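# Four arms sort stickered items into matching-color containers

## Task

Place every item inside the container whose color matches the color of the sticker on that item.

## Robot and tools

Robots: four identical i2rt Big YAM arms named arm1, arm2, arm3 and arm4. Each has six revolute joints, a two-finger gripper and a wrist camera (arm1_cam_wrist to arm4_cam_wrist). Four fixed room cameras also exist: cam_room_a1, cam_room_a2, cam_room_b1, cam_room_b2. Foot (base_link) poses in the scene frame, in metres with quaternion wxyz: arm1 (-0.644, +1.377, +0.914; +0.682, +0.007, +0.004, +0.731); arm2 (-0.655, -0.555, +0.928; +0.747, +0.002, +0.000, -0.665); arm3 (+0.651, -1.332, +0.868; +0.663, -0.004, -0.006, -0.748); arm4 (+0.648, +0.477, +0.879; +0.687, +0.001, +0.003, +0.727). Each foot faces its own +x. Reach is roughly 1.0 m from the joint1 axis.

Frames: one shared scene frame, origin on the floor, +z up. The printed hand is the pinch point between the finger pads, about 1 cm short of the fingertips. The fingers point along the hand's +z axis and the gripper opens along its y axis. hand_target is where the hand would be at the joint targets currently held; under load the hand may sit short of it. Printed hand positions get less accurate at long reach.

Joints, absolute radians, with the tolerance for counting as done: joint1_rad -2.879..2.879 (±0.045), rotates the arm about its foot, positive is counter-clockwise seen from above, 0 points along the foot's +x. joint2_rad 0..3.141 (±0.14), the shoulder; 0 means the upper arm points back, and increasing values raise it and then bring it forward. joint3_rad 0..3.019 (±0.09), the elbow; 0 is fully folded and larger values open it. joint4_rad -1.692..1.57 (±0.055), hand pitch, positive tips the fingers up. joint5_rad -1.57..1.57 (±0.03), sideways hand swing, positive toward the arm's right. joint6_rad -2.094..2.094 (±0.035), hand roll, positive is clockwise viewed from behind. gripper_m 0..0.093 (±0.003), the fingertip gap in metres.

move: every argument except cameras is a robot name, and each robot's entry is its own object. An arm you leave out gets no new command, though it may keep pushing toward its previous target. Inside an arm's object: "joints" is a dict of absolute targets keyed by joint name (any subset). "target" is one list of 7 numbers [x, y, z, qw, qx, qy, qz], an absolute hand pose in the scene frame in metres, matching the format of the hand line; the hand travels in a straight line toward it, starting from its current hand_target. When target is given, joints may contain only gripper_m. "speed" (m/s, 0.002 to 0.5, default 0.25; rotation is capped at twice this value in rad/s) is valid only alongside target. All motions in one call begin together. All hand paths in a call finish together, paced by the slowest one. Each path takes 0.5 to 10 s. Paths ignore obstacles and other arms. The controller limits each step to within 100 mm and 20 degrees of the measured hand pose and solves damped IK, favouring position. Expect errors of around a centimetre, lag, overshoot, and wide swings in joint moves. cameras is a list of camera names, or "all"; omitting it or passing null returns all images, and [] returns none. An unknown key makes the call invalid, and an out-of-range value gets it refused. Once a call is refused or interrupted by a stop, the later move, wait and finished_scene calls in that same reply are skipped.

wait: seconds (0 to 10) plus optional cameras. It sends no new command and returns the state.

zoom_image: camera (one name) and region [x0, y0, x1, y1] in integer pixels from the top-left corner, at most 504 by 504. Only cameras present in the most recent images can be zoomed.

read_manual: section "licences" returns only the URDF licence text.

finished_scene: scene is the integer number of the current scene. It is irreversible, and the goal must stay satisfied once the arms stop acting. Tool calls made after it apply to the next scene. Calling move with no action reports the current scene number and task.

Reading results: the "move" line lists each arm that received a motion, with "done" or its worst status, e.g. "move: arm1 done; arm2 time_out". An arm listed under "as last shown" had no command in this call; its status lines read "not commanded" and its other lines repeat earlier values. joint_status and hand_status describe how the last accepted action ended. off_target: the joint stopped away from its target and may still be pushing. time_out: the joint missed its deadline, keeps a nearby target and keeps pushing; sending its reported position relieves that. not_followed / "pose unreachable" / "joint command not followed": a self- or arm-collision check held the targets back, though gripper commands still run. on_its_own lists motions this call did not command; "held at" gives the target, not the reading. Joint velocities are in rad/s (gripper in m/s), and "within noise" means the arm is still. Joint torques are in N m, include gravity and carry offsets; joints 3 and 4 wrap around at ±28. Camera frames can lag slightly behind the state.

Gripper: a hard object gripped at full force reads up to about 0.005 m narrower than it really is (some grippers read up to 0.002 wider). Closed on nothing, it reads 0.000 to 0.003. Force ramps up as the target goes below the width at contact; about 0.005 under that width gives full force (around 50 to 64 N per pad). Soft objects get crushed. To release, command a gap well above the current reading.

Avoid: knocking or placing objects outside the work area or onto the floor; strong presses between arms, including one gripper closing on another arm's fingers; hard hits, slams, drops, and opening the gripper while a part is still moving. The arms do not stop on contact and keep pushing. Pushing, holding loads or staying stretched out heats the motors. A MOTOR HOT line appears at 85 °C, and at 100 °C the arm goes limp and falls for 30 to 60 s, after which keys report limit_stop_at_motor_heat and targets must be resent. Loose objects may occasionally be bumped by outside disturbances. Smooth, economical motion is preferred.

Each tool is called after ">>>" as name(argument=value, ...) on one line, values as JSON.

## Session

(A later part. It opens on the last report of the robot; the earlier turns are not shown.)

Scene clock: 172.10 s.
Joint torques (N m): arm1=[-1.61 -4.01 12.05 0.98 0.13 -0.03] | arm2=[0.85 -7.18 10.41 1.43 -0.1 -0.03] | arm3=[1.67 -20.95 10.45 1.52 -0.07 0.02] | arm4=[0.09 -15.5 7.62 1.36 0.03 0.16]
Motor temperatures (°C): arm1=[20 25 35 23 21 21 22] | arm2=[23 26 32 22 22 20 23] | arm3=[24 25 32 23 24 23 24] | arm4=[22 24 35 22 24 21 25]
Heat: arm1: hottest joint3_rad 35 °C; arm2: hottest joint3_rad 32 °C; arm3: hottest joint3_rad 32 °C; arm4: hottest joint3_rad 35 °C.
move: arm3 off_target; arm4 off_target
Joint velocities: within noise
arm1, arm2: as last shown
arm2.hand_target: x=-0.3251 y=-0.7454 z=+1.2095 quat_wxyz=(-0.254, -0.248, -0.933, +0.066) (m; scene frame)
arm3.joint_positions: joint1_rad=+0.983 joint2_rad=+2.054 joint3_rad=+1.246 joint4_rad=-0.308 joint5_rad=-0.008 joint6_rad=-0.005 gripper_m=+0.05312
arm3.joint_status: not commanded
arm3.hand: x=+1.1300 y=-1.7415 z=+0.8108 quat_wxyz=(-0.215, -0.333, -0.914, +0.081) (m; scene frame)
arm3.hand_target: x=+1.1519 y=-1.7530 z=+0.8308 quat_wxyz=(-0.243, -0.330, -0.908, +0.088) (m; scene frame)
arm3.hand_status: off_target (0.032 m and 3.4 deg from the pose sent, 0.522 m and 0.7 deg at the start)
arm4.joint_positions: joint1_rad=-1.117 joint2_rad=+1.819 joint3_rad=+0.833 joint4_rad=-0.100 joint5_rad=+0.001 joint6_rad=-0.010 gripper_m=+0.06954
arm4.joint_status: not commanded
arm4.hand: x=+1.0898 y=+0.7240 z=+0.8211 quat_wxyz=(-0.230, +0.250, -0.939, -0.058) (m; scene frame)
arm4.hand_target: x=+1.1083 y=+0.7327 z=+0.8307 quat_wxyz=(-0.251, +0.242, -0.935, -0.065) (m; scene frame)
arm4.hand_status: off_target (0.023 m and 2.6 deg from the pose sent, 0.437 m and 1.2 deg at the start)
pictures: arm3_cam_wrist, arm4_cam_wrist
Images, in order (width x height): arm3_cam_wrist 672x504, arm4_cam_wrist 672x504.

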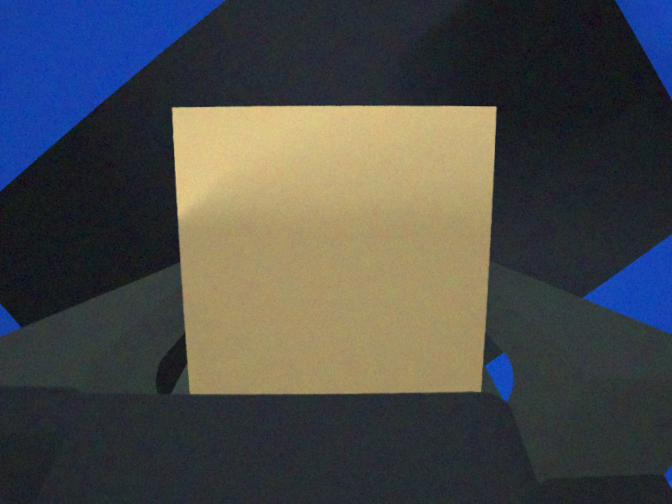

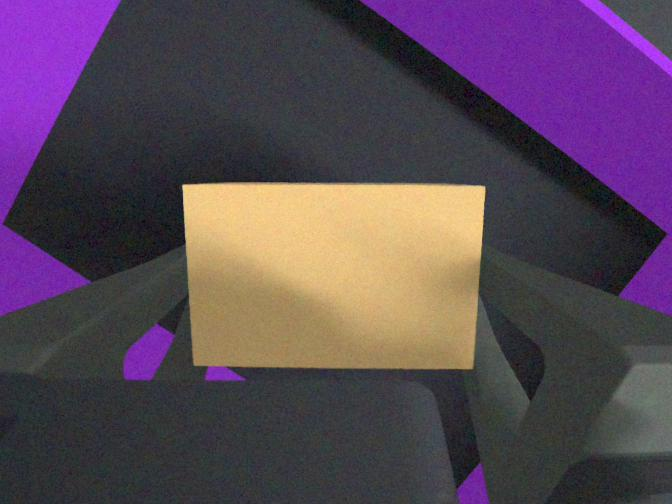

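>>> move(arm3={"target":[1.160,-1.759,0.782,-0.2432,-0.3303,-0.9077,0.0885],"speed":0.12}, arm4={"target":[1.113,0.735,0.77,-0.2505,0.2419,-0.9351,-0.0648],"speed":0.12}, cameras=[])

>>> move(arm3={"target":[1.160,-1.759,0.762,-0.2432,-0.3303,-0.9077,0.0885],"speed":0.05}, arm4={"target":[1.113,0.735,0.75,-0.2505,0.2419,-0.9351,-0.0648],"speed":0.05}, cameras=[])

>>> move(arm3={"target":[1.160,-1.759,0.750,-0.2432,-0.3303,-0.9077,0.0885],"speed":0.04}, arm4={"target":[1.113,0.735,0.738,-0.2505,0.2419,-0.9351,-0.0648],"speed":0.04}, cameras=["arm3_cam_wrist","arm4_cam_wrist"])

Scene clock: 178.50 s.
Joint torques (N m): arm1=[-2.2 -4.31 12.04 0.9 0.06 -0.03] | arm2=[0.73 -7.24 10.41 1.42 -0.11 -0.03] | arm3=[1.73 -21.19 9.94 1.59 -0.03 0.02] | arm4=[0.56 -16.09 6.28 1.35 0.02 0.19]
Motor temperatures (°C): arm1=[20 25 35 23 21 21 22] | arm2=[23 26 32 22 22 20 23] | arm3=[24 25 32 23 24 23 24] | arm4=[22 24 34 22 24 21 25]
Heat: arm1: hottest joint3_rad 35 °C; arm2: hottest joint3_rad 32 °C; arm3: hottest joint3_rad 32 °C; arm4: hottest joint3_rad 34 °C.
move: arm3 off_target; arm4 off_target
Joint velocities: within noise
arm1.joint_positions: joint1_rad=-2.262 joint2_rad=+1.007 joint3_rad=+1.013 joint4_rad=-1.054 joint5_rad=-0.002 joint6_rad=+0.006 gripper_m=+0.09296
arm1.joint_status: not commanded
arm1.hand: x=-0.3296 y=+1.1539 z=+1.1846 quat_wxyz=(-0.239, -0.298, -0.921, +0.079) (m; scene frame)
arm1.hand_target: x=-0.3303 y=+1.1542 z=+1.1900 quat_wxyz=(-0.242, -0.295, -0.921, +0.081) (m; scene frame)
arm1.hand_status: not commanded
arm2.joint_positions: joint1_rad=+0.935 joint2_rad=+0.999 joint3_rad=+1.035 joint4_rad=-1.050 joint5_rad=+0.002 joint6_rad=+0.010 gripper_m=+0.09293
arm2.joint_status: not commanded
arm2.hand: x=-0.3211 y=-0.7480 z=+1.2187 quat_wxyz=(-0.266, -0.252, -0.928, +0.068) (m; scene frame)
arm2.hand_target: x=-0.3251 y=-0.7453 z=+1.2095 quat_wxyz=(-0.254, -0.248, -0.933, +0.066) (m; scene frame)
arm2.hand_status: not commanded
arm3.joint_positions: joint1_rad=+0.983 joint2_rad=+2.155 joint3_rad=+1.270 joint4_rad=-0.229 joint5_rad=-0.008 joint6_rad=-0.003 gripper_m=+0.05312
arm3.joint_status: not commanded
arm3.hand: x=+1.1361 y=-1.7473 z=+0.7666 quat_wxyz=(-0.217, -0.334, -0.914, +0.081) (m; scene frame)
arm3.hand_target: x=+1.1590 y=-1.7581 z=+0.7828 quat_wxyz=(-0.243, -0.330, -0.908, +0.088) (m; scene frame)
arm3.hand_status: off_target (0.031 m and 3.3 deg from the pose sent, 0.045 m and 3.4 deg at the start)
arm4.joint_positions: joint1_rad=-1.117 joint2_rad=+1.979 joint3_rad=+0.849 joint4_rad=+0.051 joint5_rad=+0.001 joint6_rad=-0.010 gripper_m=+0.06954
arm4.joint_status: not commanded
arm4.hand: x=+1.0960 y=+0.7274 z=+0.7652 quat_wxyz=(-0.234, +0.250, -0.938, -0.059) (m; scene frame)
arm4.hand_target: x=+1.1123 y=+0.7347 z=+0.7704 quat_wxyz=(-0.250, +0.242, -0.935, -0.065) (m; scene frame)
arm4.hand_status: off_target (0.019 m and 2.3 deg from the pose sent, 0.057 m and 2.6 deg at the start)
pictures: none
No camera images: "cameras" was empty.

Scene clock: 179.50 s.
Joint torques (N m): arm1=[-2.49 -3.84 11.97 1.05 0.13 -0.05] | arm2=[0.67 -7.24 10.41 1.44 -0.11 -0.03] | arm3=[1.85 -20.72 9.7 1.62 -0.01 0.03] | arm4=[0.73 -15.68 6 1.47 0.03 0.17]
Motor temperatures (°C): arm1=[20 25 35 23 21 21 22] | arm2=[23 26 32 22 22 20 23] | arm3=[24 25 32 23 24 23 24] | arm4=[22 24 34 22 24 21 25]
Heat: arm1: hottest joint3_rad 35 °C; arm2: hottest joint3_rad 32 °C; arm3: hottest joint3_rad 32 °C; arm4: hottest joint3_rad 34 °C.
move: arm3 off_target; arm4 off_target
Joint velocities: within noise
arm1, arm2: as last shown
arm3.joint_positions: joint1_rad=+0.983 joint2_rad=+2.186 joint3_rad=+1.273 joint4_rad=-0.192 joint5_rad=-0.008 joint6_rad=-0.003 gripper_m=+0.05312
arm3.joint_status: not commanded
arm3.hand: x=+1.1376 y=-1.7488 z=+0.7521 quat_wxyz=(-0.220, -0.334, -0.913, +0.083) (m; scene frame)
arm3.hand_target: x=+1.1592 y=-1.7583 z=+0.7629 quat_wxyz=(-0.243, -0.330, -0.908, +0.088) (m; scene frame)
arm3.hand_status: off_target (0.027 m and 2.8 deg from the pose sent, 0.027 m and 3.2 deg at the start)
arm4.joint_positions: joint1_rad=-1.117 joint2_rad=+2.026 joint3_rad=+0.854 joint4_rad=+0.099 joint5_rad=+0.001 joint6_rad=-0.010 gripper_m=+0.06954
arm4.joint_status: not commanded
arm4.hand: x=+1.0972 y=+0.7281 z=+0.7491 quat_wxyz=(-0.236, +0.249, -0.937, -0.059) (m; scene frame)
arm4.hand_target: x=+1.1125 y=+0.7348 z=+0.7505 quat_wxyz=(-0.250, +0.242, -0.935, -0.065) (m; scene frame)
arm4.hand_status: off_target (0.017 m and 1.9 deg from the pose sent, 0.024 m and 2.2 deg at the start)
pictures: none
No camera images: "cameras" was empty.

Scene clock: 180.47 s.
Joint torques (N m): arm1=[-1.79 -4.13 12.05 0.85 0.09 -0.02] | arm2=[0.79 -7.12 10.45 1.43 -0.1 -0.03] | arm3=[1.9 -19.72 9.48 1.62 0.01 0.01] | arm4=[0.73 -14.86 5.82 1.48 0.03 0.14]
Motor temperatures (°C): arm1=[20 25 35 23 21 21 22] | arm2=[23 26 32 22 22 20 23] | arm3=[24 25 31 23 24 23 24] | arm4=[22 24 34 22 24 21 25]
Heat: arm1: hottest joint3_rad 35 °C; arm2: hottest joint3_rad 32 °C; arm3: hottest joint3_rad 31 °C; arm4: hottest joint3_rad 34 °C.
move: arm3 off_target; arm4 off_target
Joint velocities: within noise
arm1, arm2: as last shown
arm3.joint_positions: joint1_rad=+0.983 joint2_rad=+2.201 joint3_rad=+1.278 joint4_rad=-0.170 joint5_rad=-0.008 joint6_rad=-0.002 gripper_m=+0.05312
arm3.joint_status: not commanded
arm3.hand: x=+1.1405 y=-1.7513 z=+0.7476 quat_wxyz=(-0.226, -0.334, -0.911, +0.085) (m; scene frame)
arm3.hand_target: x=+1.1593 y=-1.7584 z=+0.7506 quat_wxyz=(-0.243, -0.330, -0.908, +0.088) (m; scene frame)
arm3.hand_status: off_target (0.021 m and 2.0 deg from the pose sent, 0.025 m and 2.8 deg at the start)
arm4.joint_positions: joint1_rad=-1.117 joint2_rad=+2.047 joint3_rad=+0.862 joint4_rad=+0.127 joint5_rad=+0.001 joint6_rad=-0.009 gripper_m=+0.06954
arm4.joint_status: not commanded
arm4.hand: x=+1.1014 y=+0.7306 z=+0.7439 quat_wxyz=(-0.243, +0.249, -0.935, -0.061) (m; scene frame)
arm4.hand_target: x=+1.1126 y=+0.7348 z=+0.7384 quat_wxyz=(-0.251, +0.242, -0.935, -0.065) (m; scene frame)
arm4.hand_status: off_target (0.014 m and 1.2 deg from the pose sent, 0.021 m and 1.9 deg at the start)
pictures: arm3_cam_wrist, arm4_cam_wrist
Images, in order (width x height): arm3_cam_wrist 672x504, arm4_cam_wrist 672x504.

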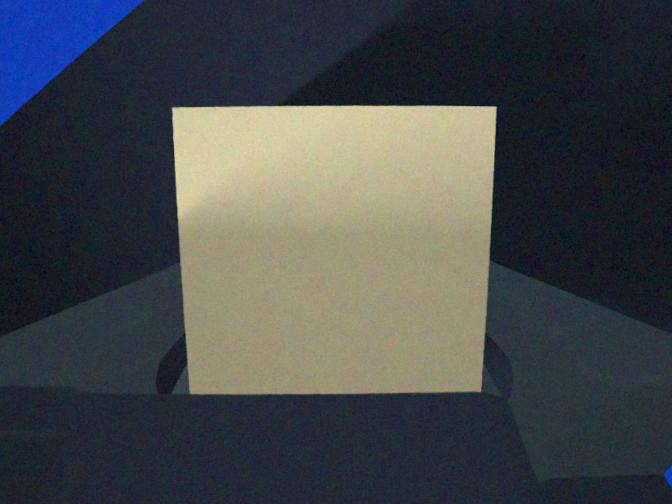

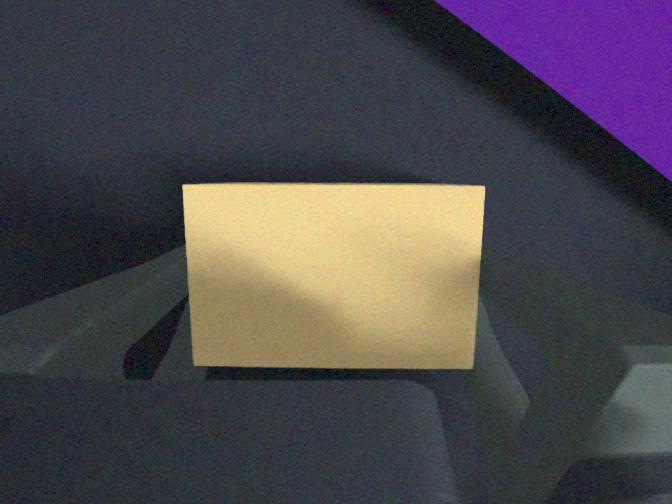

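Both contacting.

>>> move(arm3={"target":[1.160,-1.759,0.742,-0.2432,-0.3303,-0.9077,0.0885],"speed":0.04}, arm4={"target":[1.113,0.735,0.73,-0.2505,0.2419,-0.9351,-0.0648],"speed":0.04}, cameras=[])

>>> move(arm3={"joints":{"gripper_m":0.093}}, arm4={"joints":{"gripper_m":0.093}}, cameras=[])

>>> move(arm3={"target":[1.087,-1.703,0.875,-0.2432,-0.3303,-0.9077,0.0885]}, arm4={"target":[1.043,0.698,0.87,-0.2505,0.2419,-0.9351,-0.0648]}, cameras=["arm3_cam_wrist","arm4_cam_wrist"])

Scene clock: 187.83 s.
Joint torques (N m): arm1=[-1.85 -3.6 12.22 0.99 0.11 -0.02] | arm2=[0.79 -7.18 10.4 1.4 -0.11 -0.04] | arm3=[1.9 -18.78 9.22 1.65 0.01 0.01] | arm4=[0.56 -13.68 5.64 1.46 0.09 0.15]
Motor temperatures (°C): arm1=[20 25 35 23 21 21 22] | arm2=[23 25 32 22 22 20 23] | arm3=[24 26 31 23 24 23 24] | arm4=[22 24 33 22 24 21 26]
Heat: arm1: hottest joint3_rad 35 °C; arm2: hottest joint3_rad 32 °C; arm3: hottest joint3_rad 31 °C; arm4: hottest joint3_rad 33 °C.
move: arm3 off_target; arm4 off_target
Joint velocities: within noise
arm1, arm2: as last shown
arm3.joint_positions: joint1_rad=+0.983 joint2_rad=+2.207 joint3_rad=+1.284 joint4_rad=-0.155 joint5_rad=-0.008 joint6_rad=-0.002 gripper_m=+0.05312
arm3.joint_status: not commanded
arm3.hand: x=+1.1440 y=-1.7542 z=+0.7473 quat_wxyz=(-0.233, -0.333, -0.910, +0.087) (m; scene frame)
arm3.hand_target: x=+1.1592 y=-1.7584 z=+0.7422 quat_wxyz=(-0.243, -0.330, -0.908, +0.088) (m; scene frame)
arm3.hand_status: off_target (0.018 m and 1.3 deg from the pose sent, 0.022 m and 2.0 deg at the start)
arm4.joint_positions: joint1_rad=-1.117 joint2_rad=+2.055 joint3_rad=+0.867 joint4_rad=+0.148 joint5_rad=+0.000 joint6_rad=-0.009 gripper_m=+0.06954
arm4.joint_status: not commanded
arm4.hand: x=+1.1058 y=+0.7332 z=+0.7438 quat_wxyz=(-0.251, +0.248, -0.933, -0.064) (m; scene frame)
arm4.hand_target: x=+1.1122 y=+0.7347 z=+0.7304 quat_wxyz=(-0.250, +0.242, -0.935, -0.065) (m; scene frame)
arm4.hand_status: off_target (0.016 m and 0.8 deg from the pose sent, 0.019 m and 1.2 deg at the start)
pictures: none
No camera images: "cameras" was empty.

Scene clock: 188.40 s.
Joint torques (N m): arm1=[-1.67 -3.96 11.93 1.03 0.11 -0.04] | arm2=[0.73 -7.06 10.41 1.43 -0.11 -0.03] | arm3=[1.9 -19.19 8.98 1.47 0 0.01] | arm4=[0.26 -15.09 5.2 1.32 0.07 0.16]
Motor temperatures (°C): arm1=[20 25 35 23 21 21 22] | arm2=[23 25 32 22 22 20 23] | arm3=[24 26 31 23 24 23 24] | arm4=[22 25 33 22 24 21 26]
Heat: arm1: hottest joint3_rad 35 °C; arm2: hottest joint3_rad 32 °C; arm3: hottest joint3_rad 31 °C; arm4: hottest joint3_rad 33 °C.
move: arm3 done; arm4 done
Joint velocities: within noise
arm1, arm2: as last shown
arm3.joint_positions: joint1_rad=+0.983 joint2_rad=+2.209 joint3_rad=+1.287 joint4_rad=-0.151 joint5_rad=-0.008 joint6_rad=-0.001 gripper_m=+0.09296
arm3.joint_status: all done
arm3.hand: x=+1.1455 y=-1.7557 z=+0.7475 quat_wxyz=(-0.235, -0.333, -0.909, +0.088) (m; scene frame)
arm3.hand_target: x=+1.1594 y=-1.7585 z=+0.7425 quat_wxyz=(-0.243, -0.330, -0.908, +0.089) (m; scene frame)
arm3.hand_status: not commanded
arm4.joint_positions: joint1_rad=-1.117 joint2_rad=+2.071 joint3_rad=+0.871 joint4_rad=+0.151 joint5_rad=+0.000 joint6_rad=-0.010 gripper_m=+0.09290
arm4.joint_status: all done
arm4.hand: x=+1.1046 y=+0.7326 z=+0.7371 quat_wxyz=(-0.247, +0.249, -0.934, -0.063) (m; scene frame)
arm4.hand_target: x=+1.1124 y=+0.7346 z=+0.7304 quat_wxyz=(-0.250, +0.242, -0.935, -0.065) (m; scene frame)
arm4.hand_status: not commanded
pictures: none
No camera images: "cameras" was empty.

Scene clock: 189.77 s.
Joint torques (N m): arm1=[-1.96 -3.9 12.19 1.05 0.06 0.01] | arm2=[0.67 -7.18 10.39 1.4 -0.1 -0.04] | arm3=[1.03 -16.26 6.86 0.79 -0.03 -0.09] | arm4=[0.73 -11.63 5.85 0.46 0.1 0.13]
Motor temperatures (°C): arm1=[20 25 35 23 21 21 22] | arm2=[23 25 32 22 22 20 23] | arm3=[24 26 31 23 24 23 24] | arm4=[22 25 33 22 24 21 26]
Heat: arm1: hottest joint3_rad 35 °C; arm2: hottest joint3_rad 32 °C; arm3: hottest joint3_rad 31 °C; arm4: hottest joint3_rad 33 °C.
move: arm3 done; arm4 done
Joint velocities: within noise
arm1, arm2: as last shown
arm2.hand_target: x=-0.3251 y=-0.7454 z=+1.2095 quat_wxyz=(-0.254, -0.248, -0.933, +0.066) (m; scene frame)
arm3.joint_positions: joint1_rad=+0.984 joint2_rad=+1.801 joint3_rad=+1.046 joint4_rad=-0.280 joint5_rad=-0.013 joint6_rad=-0.001 gripper_m=+0.09297
arm3.joint_status: not commanded
arm3.hand: x=+1.0912 y=-1.7060 z=+0.8837 quat_wxyz=(-0.253, -0.330, -0.905, +0.092) (m; scene frame)
arm3.hand_target: x=+1.0869 y=-1.7030 z=+0.8752 quat_wxyz=(-0.243, -0.330, -0.908, +0.088) (m; scene frame)
arm3.hand_status: done (0.010 m and 1.3 deg from the pose sent, 0.150 m and 1.0 deg at the start)
arm4.joint_positions: joint1_rad=-1.117 joint2_rad=+1.578 joint3_rad=+0.673 joint4_rad=-0.116 joint5_rad=+0.002 joint6_rad=-0.006 gripper_m=+0.09290
arm4.joint_status: not commanded
arm4.hand: x=+1.0468 y=+0.6999 z=+0.8751 quat_wxyz=(-0.260, +0.246, -0.931, -0.066) (m; scene frame)
arm4.hand_target: x=+1.0430 y=+0.6979 z=+0.8701 quat_wxyz=(-0.251, +0.242, -0.935, -0.065) (m; scene frame)
arm4.hand_status: done (0.007 m and 1.3 deg from the pose sent, 0.151 m and 0.9 deg at the start)
pictures: arm3_cam_wrist, arm4_cam_wrist
Images, in order (width x height): arm3_cam_wrist 672x504, arm4_cam_wrist 672x504.

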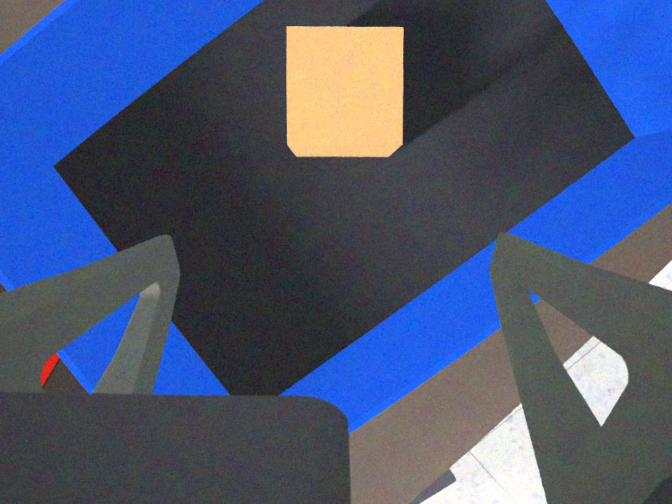

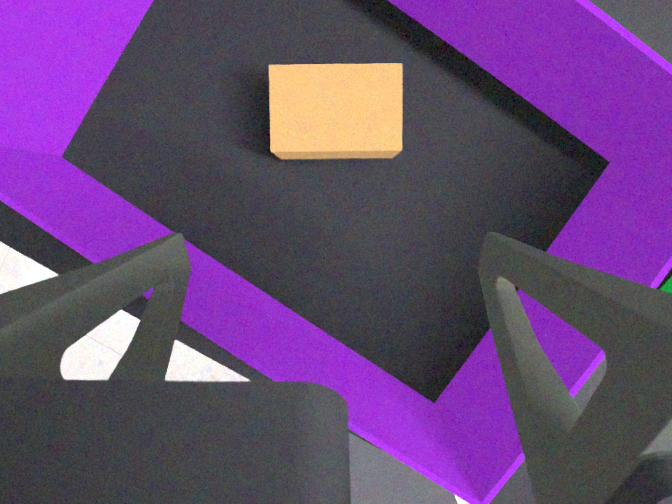

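>>> finished_scene(scene=3)

The scene is finished: the task was done.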